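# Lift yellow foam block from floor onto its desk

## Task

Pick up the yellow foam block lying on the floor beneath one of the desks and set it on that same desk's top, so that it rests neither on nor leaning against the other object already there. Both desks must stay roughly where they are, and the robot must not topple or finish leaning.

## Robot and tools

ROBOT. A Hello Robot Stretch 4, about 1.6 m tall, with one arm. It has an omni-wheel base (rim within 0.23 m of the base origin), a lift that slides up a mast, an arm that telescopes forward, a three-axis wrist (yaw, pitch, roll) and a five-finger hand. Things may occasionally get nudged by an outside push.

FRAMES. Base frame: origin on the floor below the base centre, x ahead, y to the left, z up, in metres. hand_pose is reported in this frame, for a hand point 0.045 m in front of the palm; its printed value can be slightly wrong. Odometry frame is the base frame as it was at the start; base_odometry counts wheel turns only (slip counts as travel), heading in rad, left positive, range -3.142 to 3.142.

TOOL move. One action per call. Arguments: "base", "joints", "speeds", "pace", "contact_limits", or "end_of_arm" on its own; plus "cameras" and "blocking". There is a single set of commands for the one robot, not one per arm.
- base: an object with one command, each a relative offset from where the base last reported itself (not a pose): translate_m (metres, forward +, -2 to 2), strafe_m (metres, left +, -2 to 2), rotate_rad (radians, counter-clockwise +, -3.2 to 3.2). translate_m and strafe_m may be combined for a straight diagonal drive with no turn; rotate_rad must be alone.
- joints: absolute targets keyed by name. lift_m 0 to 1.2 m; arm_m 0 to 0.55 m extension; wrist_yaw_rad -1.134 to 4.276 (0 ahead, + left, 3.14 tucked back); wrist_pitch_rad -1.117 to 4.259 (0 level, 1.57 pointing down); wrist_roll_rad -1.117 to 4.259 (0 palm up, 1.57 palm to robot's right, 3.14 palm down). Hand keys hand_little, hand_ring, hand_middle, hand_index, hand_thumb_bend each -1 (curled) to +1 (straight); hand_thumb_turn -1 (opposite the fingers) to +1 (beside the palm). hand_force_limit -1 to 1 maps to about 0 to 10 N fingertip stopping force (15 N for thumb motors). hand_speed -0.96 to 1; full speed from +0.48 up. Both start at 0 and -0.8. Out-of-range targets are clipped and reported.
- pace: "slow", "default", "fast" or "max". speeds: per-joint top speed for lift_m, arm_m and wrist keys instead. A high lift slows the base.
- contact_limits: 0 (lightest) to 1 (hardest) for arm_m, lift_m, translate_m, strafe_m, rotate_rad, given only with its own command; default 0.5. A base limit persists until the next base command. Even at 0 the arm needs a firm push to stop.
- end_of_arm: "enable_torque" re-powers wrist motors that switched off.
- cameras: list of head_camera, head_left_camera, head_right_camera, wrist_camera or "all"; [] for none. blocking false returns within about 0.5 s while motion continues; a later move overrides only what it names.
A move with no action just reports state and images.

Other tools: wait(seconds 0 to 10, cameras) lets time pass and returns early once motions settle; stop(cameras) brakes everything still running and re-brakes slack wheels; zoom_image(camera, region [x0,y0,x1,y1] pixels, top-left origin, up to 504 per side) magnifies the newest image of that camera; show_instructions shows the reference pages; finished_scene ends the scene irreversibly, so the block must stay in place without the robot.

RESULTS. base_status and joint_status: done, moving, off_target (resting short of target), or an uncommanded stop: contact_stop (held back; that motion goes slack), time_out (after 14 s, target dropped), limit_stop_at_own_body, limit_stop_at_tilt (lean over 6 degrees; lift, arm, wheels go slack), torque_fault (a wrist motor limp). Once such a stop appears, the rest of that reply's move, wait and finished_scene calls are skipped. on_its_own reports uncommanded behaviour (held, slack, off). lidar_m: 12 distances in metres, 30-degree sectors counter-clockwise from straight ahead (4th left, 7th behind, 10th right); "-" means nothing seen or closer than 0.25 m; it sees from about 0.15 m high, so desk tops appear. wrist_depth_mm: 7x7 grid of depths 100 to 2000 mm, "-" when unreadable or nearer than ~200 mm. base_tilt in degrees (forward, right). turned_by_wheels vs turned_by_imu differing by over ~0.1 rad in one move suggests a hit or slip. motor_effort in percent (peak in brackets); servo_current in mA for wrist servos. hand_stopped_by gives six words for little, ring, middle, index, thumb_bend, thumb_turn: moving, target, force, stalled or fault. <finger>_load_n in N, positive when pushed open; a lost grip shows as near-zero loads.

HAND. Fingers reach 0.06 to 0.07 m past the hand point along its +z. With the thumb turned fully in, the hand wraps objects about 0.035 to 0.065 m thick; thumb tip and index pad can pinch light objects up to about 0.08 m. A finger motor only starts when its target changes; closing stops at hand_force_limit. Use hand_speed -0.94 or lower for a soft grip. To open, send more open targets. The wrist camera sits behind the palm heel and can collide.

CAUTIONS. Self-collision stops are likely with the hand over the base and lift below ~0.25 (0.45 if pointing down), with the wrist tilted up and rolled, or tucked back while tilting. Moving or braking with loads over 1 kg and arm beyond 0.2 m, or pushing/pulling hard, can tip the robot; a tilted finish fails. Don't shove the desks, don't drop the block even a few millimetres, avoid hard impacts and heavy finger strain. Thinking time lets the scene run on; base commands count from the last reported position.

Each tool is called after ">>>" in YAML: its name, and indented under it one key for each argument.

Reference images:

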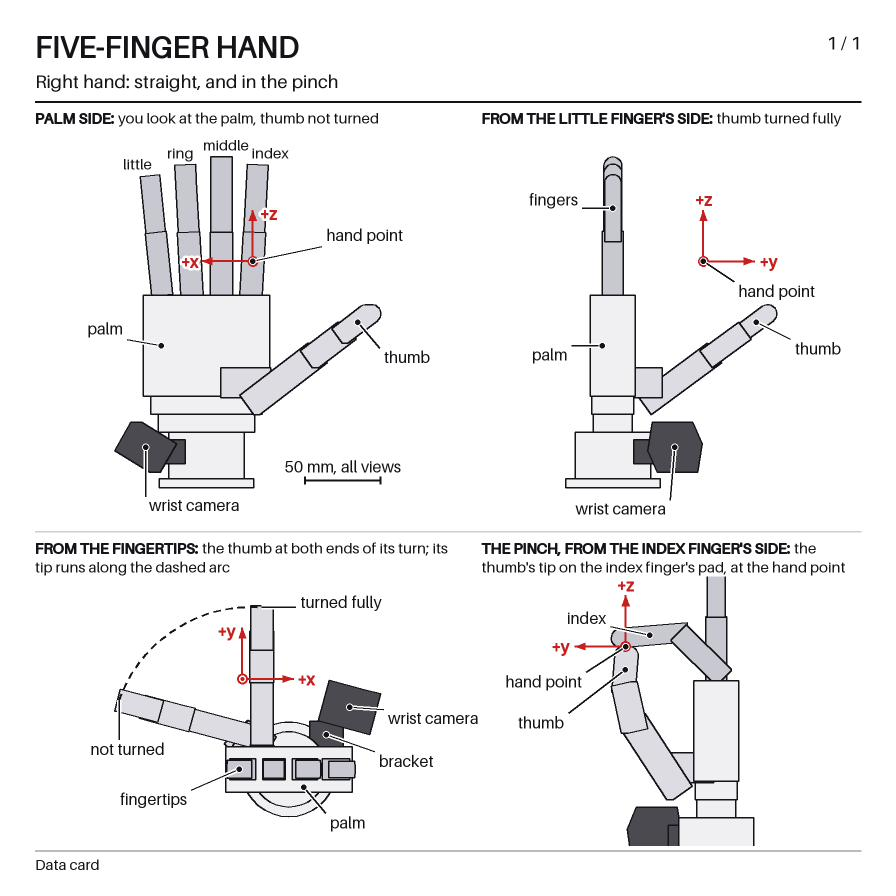

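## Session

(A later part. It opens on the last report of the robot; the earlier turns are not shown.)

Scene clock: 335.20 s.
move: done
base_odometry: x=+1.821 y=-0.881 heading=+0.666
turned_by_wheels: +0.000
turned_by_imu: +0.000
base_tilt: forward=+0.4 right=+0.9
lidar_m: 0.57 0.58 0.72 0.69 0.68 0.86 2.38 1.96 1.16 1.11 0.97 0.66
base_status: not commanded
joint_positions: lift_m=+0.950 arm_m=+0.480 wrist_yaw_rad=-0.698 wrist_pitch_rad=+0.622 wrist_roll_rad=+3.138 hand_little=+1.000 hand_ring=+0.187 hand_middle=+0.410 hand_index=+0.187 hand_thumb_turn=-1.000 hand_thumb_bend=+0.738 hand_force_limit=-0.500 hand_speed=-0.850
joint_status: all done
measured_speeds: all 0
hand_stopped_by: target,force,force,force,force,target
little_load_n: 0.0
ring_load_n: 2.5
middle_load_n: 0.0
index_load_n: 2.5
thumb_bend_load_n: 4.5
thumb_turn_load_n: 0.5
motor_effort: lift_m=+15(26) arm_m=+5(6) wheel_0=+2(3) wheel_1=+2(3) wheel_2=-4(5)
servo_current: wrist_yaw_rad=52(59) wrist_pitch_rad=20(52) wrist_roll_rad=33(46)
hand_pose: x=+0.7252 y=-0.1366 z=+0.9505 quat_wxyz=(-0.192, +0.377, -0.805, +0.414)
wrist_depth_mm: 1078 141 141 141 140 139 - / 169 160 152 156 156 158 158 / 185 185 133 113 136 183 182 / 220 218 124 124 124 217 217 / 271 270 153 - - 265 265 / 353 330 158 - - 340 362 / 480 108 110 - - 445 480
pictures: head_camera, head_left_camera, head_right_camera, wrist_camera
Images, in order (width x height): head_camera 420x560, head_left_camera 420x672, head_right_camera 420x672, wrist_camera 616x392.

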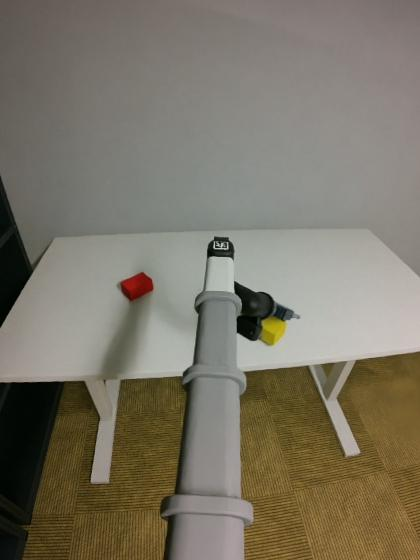

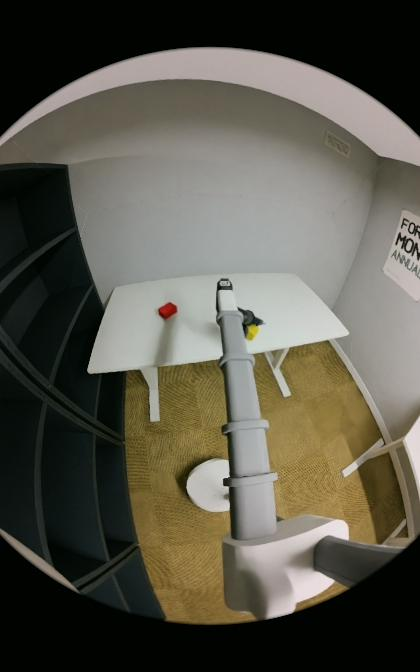

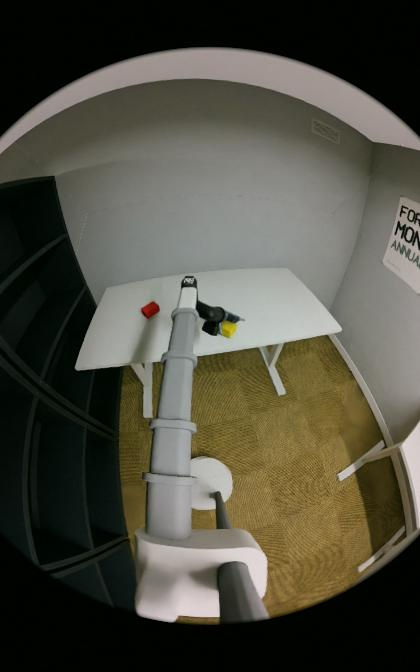

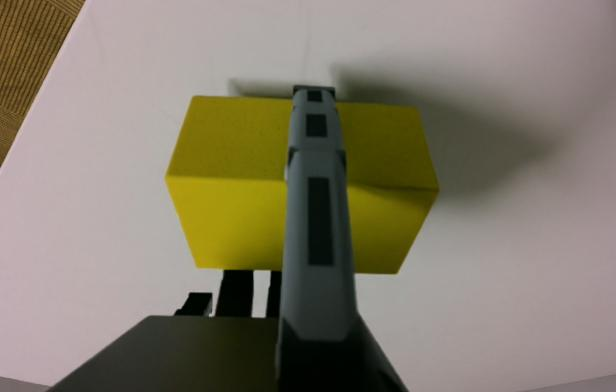

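>>> move:
  joints: {"arm_m": 0.52}
  speeds: {"arm_m": 0.1}

>>> move:
  joints: {"lift_m": 0.939}
  speeds: {"lift_m": 0.03}
  contact_limits: {"lift_m": 0.05}
  cameras: ["wrist_camera"]

Scene clock: 340.73 s.
move: done
base_odometry: x=+1.821 y=-0.881 heading=+0.666
turned_by_wheels: +0.000
turned_by_imu: +0.000
base_tilt: forward=+0.4 right=+0.8
lidar_m: 0.58 0.58 0.71 0.69 0.69 0.84 2.37 1.97 1.16 1.08 1.00 0.65
base_status: not commanded
joint_positions: lift_m=+0.950 arm_m=+0.520 wrist_yaw_rad=-0.698 wrist_pitch_rad=+0.622 wrist_roll_rad=+3.138 hand_little=+1.000 hand_ring=+0.187 hand_middle=+0.410 hand_index=+0.187 hand_thumb_turn=-1.000 hand_thumb_bend=+0.738 hand_force_limit=-0.500 hand_speed=-0.850
joint_status: all done
measured_speeds: all 0
hand_stopped_by: target,force,force,force,force,target
little_load_n: 0.0
ring_load_n: 2.5
middle_load_n: 0.0
index_load_n: 2.5
thumb_bend_load_n: 4.0
thumb_turn_load_n: 0.5
motor_effort: lift_m=+15(15) arm_m=+5(7) wheel_0=+2(3) wheel_1=+2(2) wheel_2=-4(5)
servo_current: wrist_yaw_rad=59(59) wrist_pitch_rad=33(52) wrist_roll_rad=39(46)
hand_pose: x=+0.7652 y=-0.1366 z=+0.9505 quat_wxyz=(-0.192, +0.377, -0.805, +0.414)
wrist_depth_mm: 140 141 141 141 140 140 - / 160 160 152 156 155 158 158 / 185 185 131 113 136 183 182 / 220 220 124 124 124 217 216 / 271 268 153 - - 264 264 / 353 329 158 - - 340 364 / 477 108 110 - - 449 445
pictures: none

Scene clock: 341.50 s.
move: done
base_odometry: x=+1.821 y=-0.881 heading=+0.666
turned_by_wheels: +0.000
turned_by_imu: +0.000
base_tilt: forward=+0.4 right=+0.8
lidar_m: 0.57 0.57 0.73 0.69 0.70 0.86 2.38 1.95 1.18 1.10 0.98 0.62
base_status: not commanded
joint_positions: lift_m=+0.939 arm_m=+0.520 wrist_yaw_rad=-0.698 wrist_pitch_rad=+0.622 wrist_roll_rad=+3.138 hand_little=+1.000 hand_ring=+0.187 hand_middle=+0.410 hand_index=+0.187 hand_thumb_turn=-1.000 hand_thumb_bend=+0.738 hand_force_limit=-0.500 hand_speed=-0.850
joint_status: all done
measured_speeds: all 0
hand_stopped_by: target,force,force,force,force,target
little_load_n: 0.0
ring_load_n: 2.0
middle_load_n: 0.0
index_load_n: 2.5
thumb_bend_load_n: 4.5
thumb_turn_load_n: 0.5
motor_effort: lift_m=+15(18) arm_m=+5(5) wheel_0=+2(3) wheel_1=+2(3) wheel_2=-4(5)
servo_current: wrist_yaw_rad=46(59) wrist_pitch_rad=46(59) wrist_roll_rad=46(46)
contact_limits: lift_m 0.05
hand_pose: x=+0.7652 y=-0.1366 z=+0.9395 quat_wxyz=(-0.192, +0.377, -0.805, +0.414)
wrist_depth_mm: 129 130 130 129 129 129 - / 147 147 144 143 147 146 145 / 170 170 133 113 136 168 173 / 202 201 125 124 124 199 199 / 248 247 153 - - 243 243 / 327 304 158 - - 314 314 / 430 108 110 - - 413 445
Images, in order (width x height): wrist_camera 616x392.

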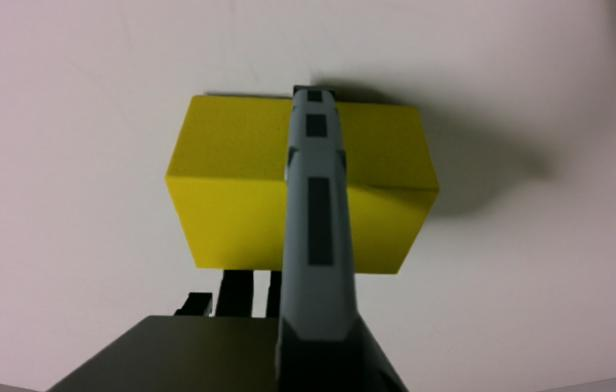

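>>> move:
  joints: {"lift_m": 0.9355}
  speeds: {"lift_m": 0.02}
  contact_limits: {"lift_m": 0.05}
  cameras: ["wrist_camera"]

Scene clock: 349.27 s.
move: done
base_odometry: x=+1.821 y=-0.881 heading=+0.666
turned_by_wheels: +0.000
turned_by_imu: +0.000
base_tilt: forward=+0.5 right=+1.0
lidar_m: 0.57 0.57 0.72 0.68 0.69 0.87 2.38 1.95 1.16 1.09 1.00 0.65
base_status: not commanded
joint_positions: lift_m=+0.936 arm_m=+0.520 wrist_yaw_rad=-0.698 wrist_pitch_rad=+0.622 wrist_roll_rad=+3.138 hand_little=+1.000 hand_ring=+0.187 hand_middle=+0.410 hand_index=+0.187 hand_thumb_turn=-1.000 hand_thumb_bend=+0.738 hand_force_limit=-0.500 hand_speed=-0.850
joint_status: all done
measured_speeds: all 0
hand_stopped_by: target,force,force,force,force,target
little_load_n: 0.0
ring_load_n: 2.0
middle_load_n: 0.0
index_load_n: 3.0
thumb_bend_load_n: 4.5
thumb_turn_load_n: 0.5
motor_effort: lift_m=+14(17) arm_m=+5(5) wheel_0=+2(3) wheel_1=+2(3) wheel_2=-4(5)
servo_current: wrist_yaw_rad=59(59) wrist_pitch_rad=39(59) wrist_roll_rad=33(46)
contact_limits: lift_m 0.05
hand_pose: x=+0.7652 y=-0.1366 z=+0.9361 quat_wxyz=(-0.192, +0.377, -0.805, +0.414)
wrist_depth_mm: 129 127 126 126 126 125 - / 144 144 143 140 143 142 142 / 166 167 133 113 136 165 169 / 198 197 125 124 124 195 195 / 245 243 153 - - 237 237 / 320 298 158 - - 307 310 / 427 108 110 - - 404 442
Images, in order (width x height): wrist_camera 616x392.

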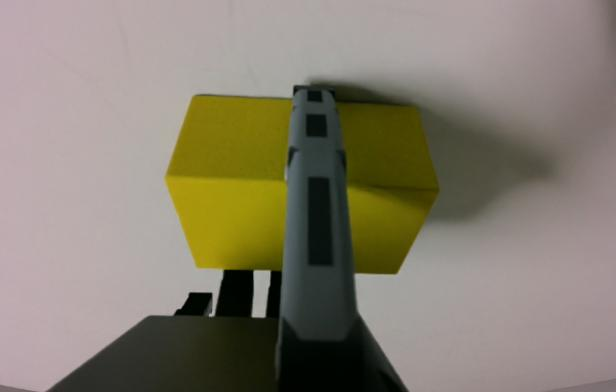

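>>> move:
  joints: {"lift_m": 0.9345}
  speeds: {"lift_m": 0.02}
  contact_limits: {"lift_m": 0.05}
  cameras: ["wrist_camera"]

Scene clock: 352.13 s.
move: done
base_odometry: x=+1.821 y=-0.881 heading=+0.666
turned_by_wheels: +0.000
turned_by_imu: +0.000
base_tilt: forward=+0.5 right=+0.8
lidar_m: 0.57 0.58 0.71 0.68 0.69 0.85 2.37 1.94 1.16 1.09 0.98 0.64
base_status: not commanded
joint_positions: lift_m=+0.935 arm_m=+0.520 wrist_yaw_rad=-0.698 wrist_pitch_rad=+0.622 wrist_roll_rad=+3.138 hand_little=+1.000 hand_ring=+0.187 hand_middle=+0.409 hand_index=+0.187 hand_thumb_turn=-1.000 hand_thumb_bend=+0.738 hand_force_limit=-0.500 hand_speed=-0.850
joint_status: all done
measured_speeds: all 0
hand_stopped_by: target,force,force,force,force,target
little_load_n: 0.0
ring_load_n: 2.5
middle_load_n: -0.5
index_load_n: 2.5
thumb_bend_load_n: 4.5
thumb_turn_load_n: 0.5
motor_effort: lift_m=+14(15) arm_m=+5(5) wheel_0=+2(3) wheel_1=+2(3) wheel_2=-4(5)
servo_current: wrist_yaw_rad=46(59) wrist_pitch_rad=13(52) wrist_roll_rad=39(39)
contact_limits: lift_m 0.05
hand_pose: x=+0.7652 y=-0.1366 z=+0.9351 quat_wxyz=(-0.192, +0.377, -0.805, +0.414)
wrist_depth_mm: 129 126 126 126 126 125 - / 143 144 143 139 143 142 142 / 167 166 133 113 136 164 169 / 198 197 125 124 125 194 194 / 243 242 153 - - 239 239 / 320 298 158 - - 309 309 / 430 108 110 - - 402 442
Images, in order (width x height): wrist_camera 616x392.

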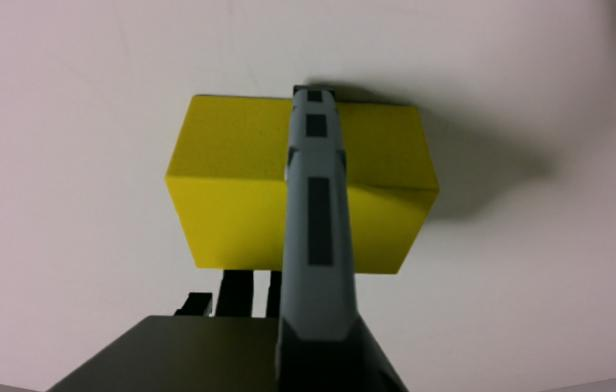

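>>> move:
  joints: {"hand_speed": -0.9, "hand_index": 0.35, "hand_middle": 0.55, "hand_ring": 0.35, "hand_thumb_bend": 0.8}
  cameras: ["wrist_camera"]

Scene clock: 356.00 s.
move: done
base_odometry: x=+1.821 y=-0.881 heading=+0.666
turned_by_wheels: +0.000
turned_by_imu: +0.000
base_tilt: forward=+0.4 right=+0.8
lidar_m: 0.56 0.59 0.72 0.67 0.69 0.87 2.38 1.95 1.19 1.09 0.99 0.64
base_status: not commanded
joint_positions: lift_m=+0.935 arm_m=+0.520 wrist_yaw_rad=-0.698 wrist_pitch_rad=+0.622 wrist_roll_rad=+3.138 hand_little=+1.000 hand_ring=+0.350 hand_middle=+0.550 hand_index=+0.350 hand_thumb_turn=-1.000 hand_thumb_bend=+0.800 hand_force_limit=-0.500 hand_speed=-0.900
joint_status: all done
measured_speeds: all 0
hand_stopped_by: target,target,target,target,target,target
little_load_n: 0.0
ring_load_n: 0.0
middle_load_n: 0.0
index_load_n: 0.0
thumb_bend_load_n: 0.0
thumb_turn_load_n: 0.0
motor_effort: lift_m=+14(14) arm_m=+5(5) wheel_0=+3(3) wheel_1=+2(3) wheel_2=-3(5)
servo_current: wrist_yaw_rad=52(59) wrist_pitch_rad=39(52) wrist_roll_rad=33(46)
contact_limits: lift_m 0.05
hand_pose: x=+0.7652 y=-0.1366 z=+0.9351 quat_wxyz=(-0.192, +0.377, -0.805, +0.414)
wrist_depth_mm: 128 125 125 125 125 124 - / 142 143 142 138 142 141 - / 165 165 135 113 138 163 167 / 196 196 124 123 126 193 194 / 241 239 151 - 150 236 236 / 314 291 161 - - 304 304 / 421 108 110 - - 399 433
Images, in order (width x height): wrist_camera 616x392.

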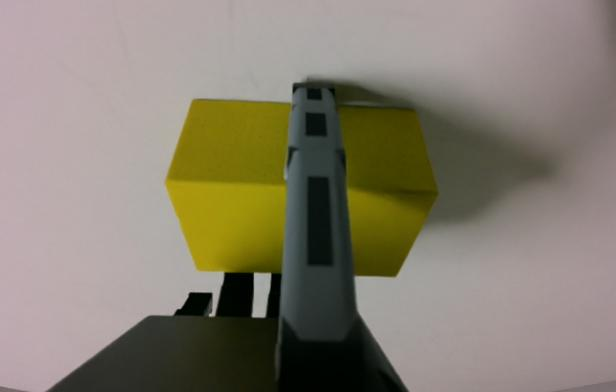

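>>> move:
  joints: {"hand_speed": -0.7, "hand_index": 0.8, "hand_middle": 0.8, "hand_ring": 0.8, "hand_thumb_bend": 1.0}
  cameras: ["wrist_camera"]

>>> move:
  joints: {"lift_m": 0.96}
  speeds: {"lift_m": 0.03}
  cameras: ["wrist_camera"]

Scene clock: 361.10 s.
move: done
base_odometry: x=+1.821 y=-0.881 heading=+0.666
turned_by_wheels: +0.000
turned_by_imu: +0.000
base_tilt: forward=+0.5 right=+0.8
lidar_m: 0.58 0.58 0.72 0.68 0.70 0.86 2.36 1.97 1.18 1.08 1.01 0.63
base_status: not commanded
joint_positions: lift_m=+0.935 arm_m=+0.520 wrist_yaw_rad=-0.698 wrist_pitch_rad=+0.622 wrist_roll_rad=+3.138 hand_little=+1.000 hand_ring=+0.800 hand_middle=+0.800 hand_index=+0.800 hand_thumb_turn=-1.000 hand_thumb_bend=+1.000 hand_force_limit=-0.500 hand_speed=-0.700
joint_status: all done
measured_speeds: all 0
hand_stopped_by: target,target,target,target,target,target
little_load_n: 0.0
ring_load_n: 0.0
middle_load_n: 0.0
index_load_n: 0.0
thumb_bend_load_n: 0.0
thumb_turn_load_n: 0.0
motor_effort: lift_m=+14(14) arm_m=+5(5) wheel_0=+3(3) wheel_1=+2(3) wheel_2=-4(4)
servo_current: wrist_yaw_rad=52(52) wrist_pitch_rad=39(59) wrist_roll_rad=39(46)
contact_limits: lift_m 0.05
hand_pose: x=+0.7652 y=-0.1366 z=+0.9351 quat_wxyz=(-0.192, +0.377, -0.805, +0.414)
wrist_depth_mm: 128 125 125 125 125 124 - / 142 142 143 120 141 141 - / 165 165 136 127 138 163 168 / 196 196 124 123 126 192 193 / 242 239 151 - 150 236 236 / 315 293 179 - - 303 306 / 424 108 110 - - 399 430
Images, in order (width x height): wrist_camera 616x392.

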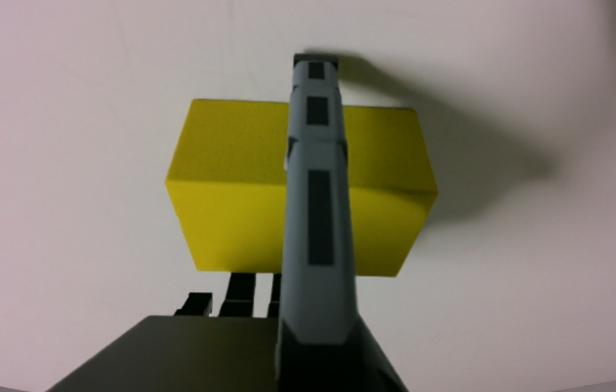

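Scene clock: 362.33 s.
move: done
base_odometry: x=+1.821 y=-0.881 heading=+0.666
turned_by_wheels: +0.000
turned_by_imu: +0.000
base_tilt: forward=+0.3 right=+0.8
lidar_m: 0.57 0.59 0.72 0.69 0.68 0.85 2.36 1.96 1.16 1.09 1.00 0.64
base_status: not commanded
joint_positions: lift_m=+0.960 arm_m=+0.520 wrist_yaw_rad=-0.698 wrist_pitch_rad=+0.622 wrist_roll_rad=+3.138 hand_little=+1.000 hand_ring=+0.800 hand_middle=+0.800 hand_index=+0.800 hand_thumb_turn=-1.000 hand_thumb_bend=+1.000 hand_force_limit=-0.500 hand_speed=-0.700
joint_status: all done
measured_speeds: all 0
hand_stopped_by: target,target,target,target,target,target
little_load_n: 0.0
ring_load_n: 0.0
middle_load_n: -0.5
index_load_n: 0.0
thumb_bend_load_n: 0.0
thumb_turn_load_n: 0.0
motor_effort: lift_m=+23(30) arm_m=+5(5) wheel_0=+2(3) wheel_1=+3(3) wheel_2=-4(4)
servo_current: wrist_yaw_rad=52(59) wrist_pitch_rad=20(59) wrist_roll_rad=33(46)
hand_pose: x=+0.7652 y=-0.1366 z=+0.9599 quat_wxyz=(-0.192, +0.377, -0.805, +0.414)
wrist_depth_mm: 153 150 150 150 150 150 152 / 170 171 155 120 161 169 168 / 198 198 141 138 142 196 195 / 235 233 169 - 224 230 230 / 289 289 287 - - 282 285 / 375 351 166 - - 359 364 / 496 108 110 - - 480 484
Images, in order (width x height): wrist_camera 616x392.

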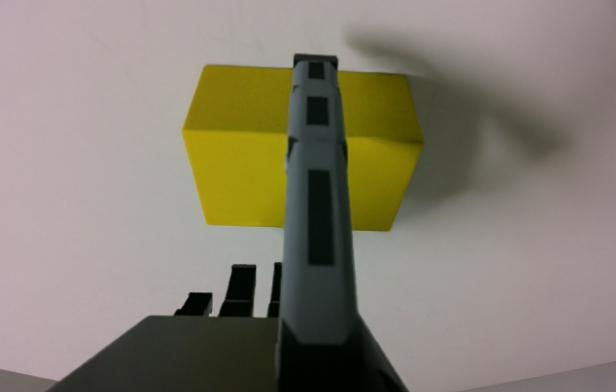

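Released cleanly. Raise, retract and verify.

>>> move:
  joints: {"lift_m": 1.08}
  speeds: {"lift_m": 0.15}

>>> move:
  joints: {"arm_m": 0.2}
  speeds: {"arm_m": 0.2}
  base: {"translate_m": -0.3}
  pace: "slow"
  cameras: ["head_camera","head_left_camera"]

Scene clock: 368.67 s.
move: done
base_odometry: x=+1.821 y=-0.881 heading=+0.666
turned_by_wheels: +0.000
turned_by_imu: +0.000
base_tilt: forward=+0.5 right=+0.8
lidar_m: 0.57 0.60 0.72 0.69 0.71 0.87 2.37 1.95 1.18 1.07 0.99 0.65
base_status: not commanded
joint_positions: lift_m=+1.080 arm_m=+0.520 wrist_yaw_rad=-0.698 wrist_pitch_rad=+0.622 wrist_roll_rad=+3.138 hand_little=+1.000 hand_ring=+0.800 hand_middle=+0.800 hand_index=+0.800 hand_thumb_turn=-1.000 hand_thumb_bend=+1.000 hand_force_limit=-0.500 hand_speed=-0.700
joint_status: all done
measured_speeds: all 0
hand_stopped_by: target,target,target,target,target,target
little_load_n: 0.0
ring_load_n: 0.0
middle_load_n: 0.0
index_load_n: 0.0
thumb_bend_load_n: 0.0
thumb_turn_load_n: 0.0
motor_effort: lift_m=+23(28) arm_m=+5(5) wheel_0=+2(3) wheel_1=+2(3) wheel_2=-4(4)
servo_current: wrist_yaw_rad=59(65) wrist_pitch_rad=26(65) wrist_roll_rad=39(46)
hand_pose: x=+0.7652 y=-0.1366 z=+1.0799 quat_wxyz=(-0.192, +0.377, -0.805, +0.414)
wrist_depth_mm: 277 272 266 227 263 267 273 / 307 310 309 120 304 306 304 / 357 357 355 345 353 351 351 / 424 424 424 424 418 415 415 / 525 517 517 - - 508 512 / 634 634 179 - - 627 - / - - 110 - - - -
pictures: none

Scene clock: 372.97 s.
move: done
base_odometry: x=+1.585 y=-1.067 heading=+0.666
turned_by_wheels: +0.000
turned_by_imu: -0.001
base_tilt: forward=+0.4 right=+0.8
lidar_m: 0.86 0.90 0.69 0.63 0.65 0.80 2.07 2.07 1.26 1.09 1.92 0.97
base_status: done
joint_positions: lift_m=+1.080 arm_m=+0.200 wrist_yaw_rad=-0.698 wrist_pitch_rad=+0.622 wrist_roll_rad=+3.138 hand_little=+1.000 hand_ring=+0.800 hand_middle=+0.800 hand_index=+0.800 hand_thumb_turn=-1.000 hand_thumb_bend=+1.000 hand_force_limit=-0.500 hand_speed=-0.700
joint_status: all done
measured_speeds: all 0
hand_stopped_by: target,target,target,target,target,target
little_load_n: 0.0
ring_load_n: 0.0
middle_load_n: 0.0
index_load_n: 0.0
thumb_bend_load_n: 0.0
thumb_turn_load_n: 0.0
motor_effort: lift_m=+23(23) arm_m=-4(8) wheel_0=-2(5) wheel_1=-2(8) wheel_2=+4(12)
servo_current: wrist_yaw_rad=46(59) wrist_pitch_rad=26(65) wrist_roll_rad=39(46)
hand_pose: x=+0.4454 y=-0.1366 z=+1.0799 quat_wxyz=(-0.192, +0.377, -0.805, +0.414)
wrist_depth_mm: 1205 1160 1138 1138 1182 1160 1182 / 1336 1336 1308 121 1336 1308 1308 / 1576 1499 1576 1537 1499 1499 - / - 1756 1808 1808 - - - / - - - - - 564 535 / - - 179 - - 621 621 / - - 110 - - 866 866
Images, in order (width x height): head_camera 420x560, head_left_camera 420x672.

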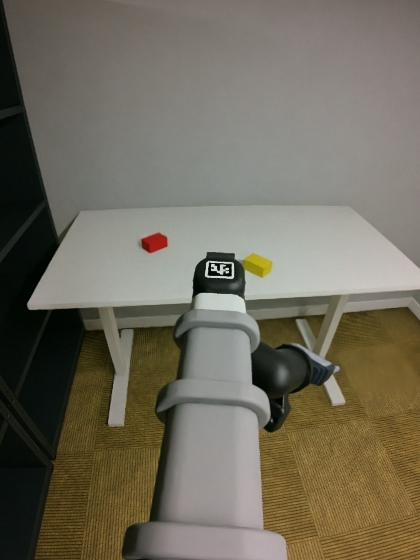

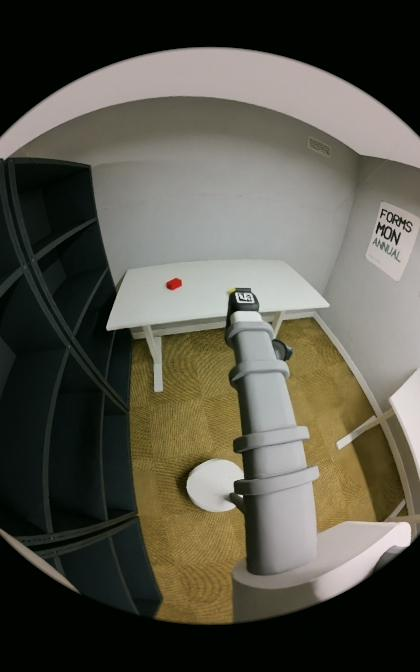

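The block sits on the desk, well clear of the red block.

>>> finished_scene:

The scene is finished: the task was done.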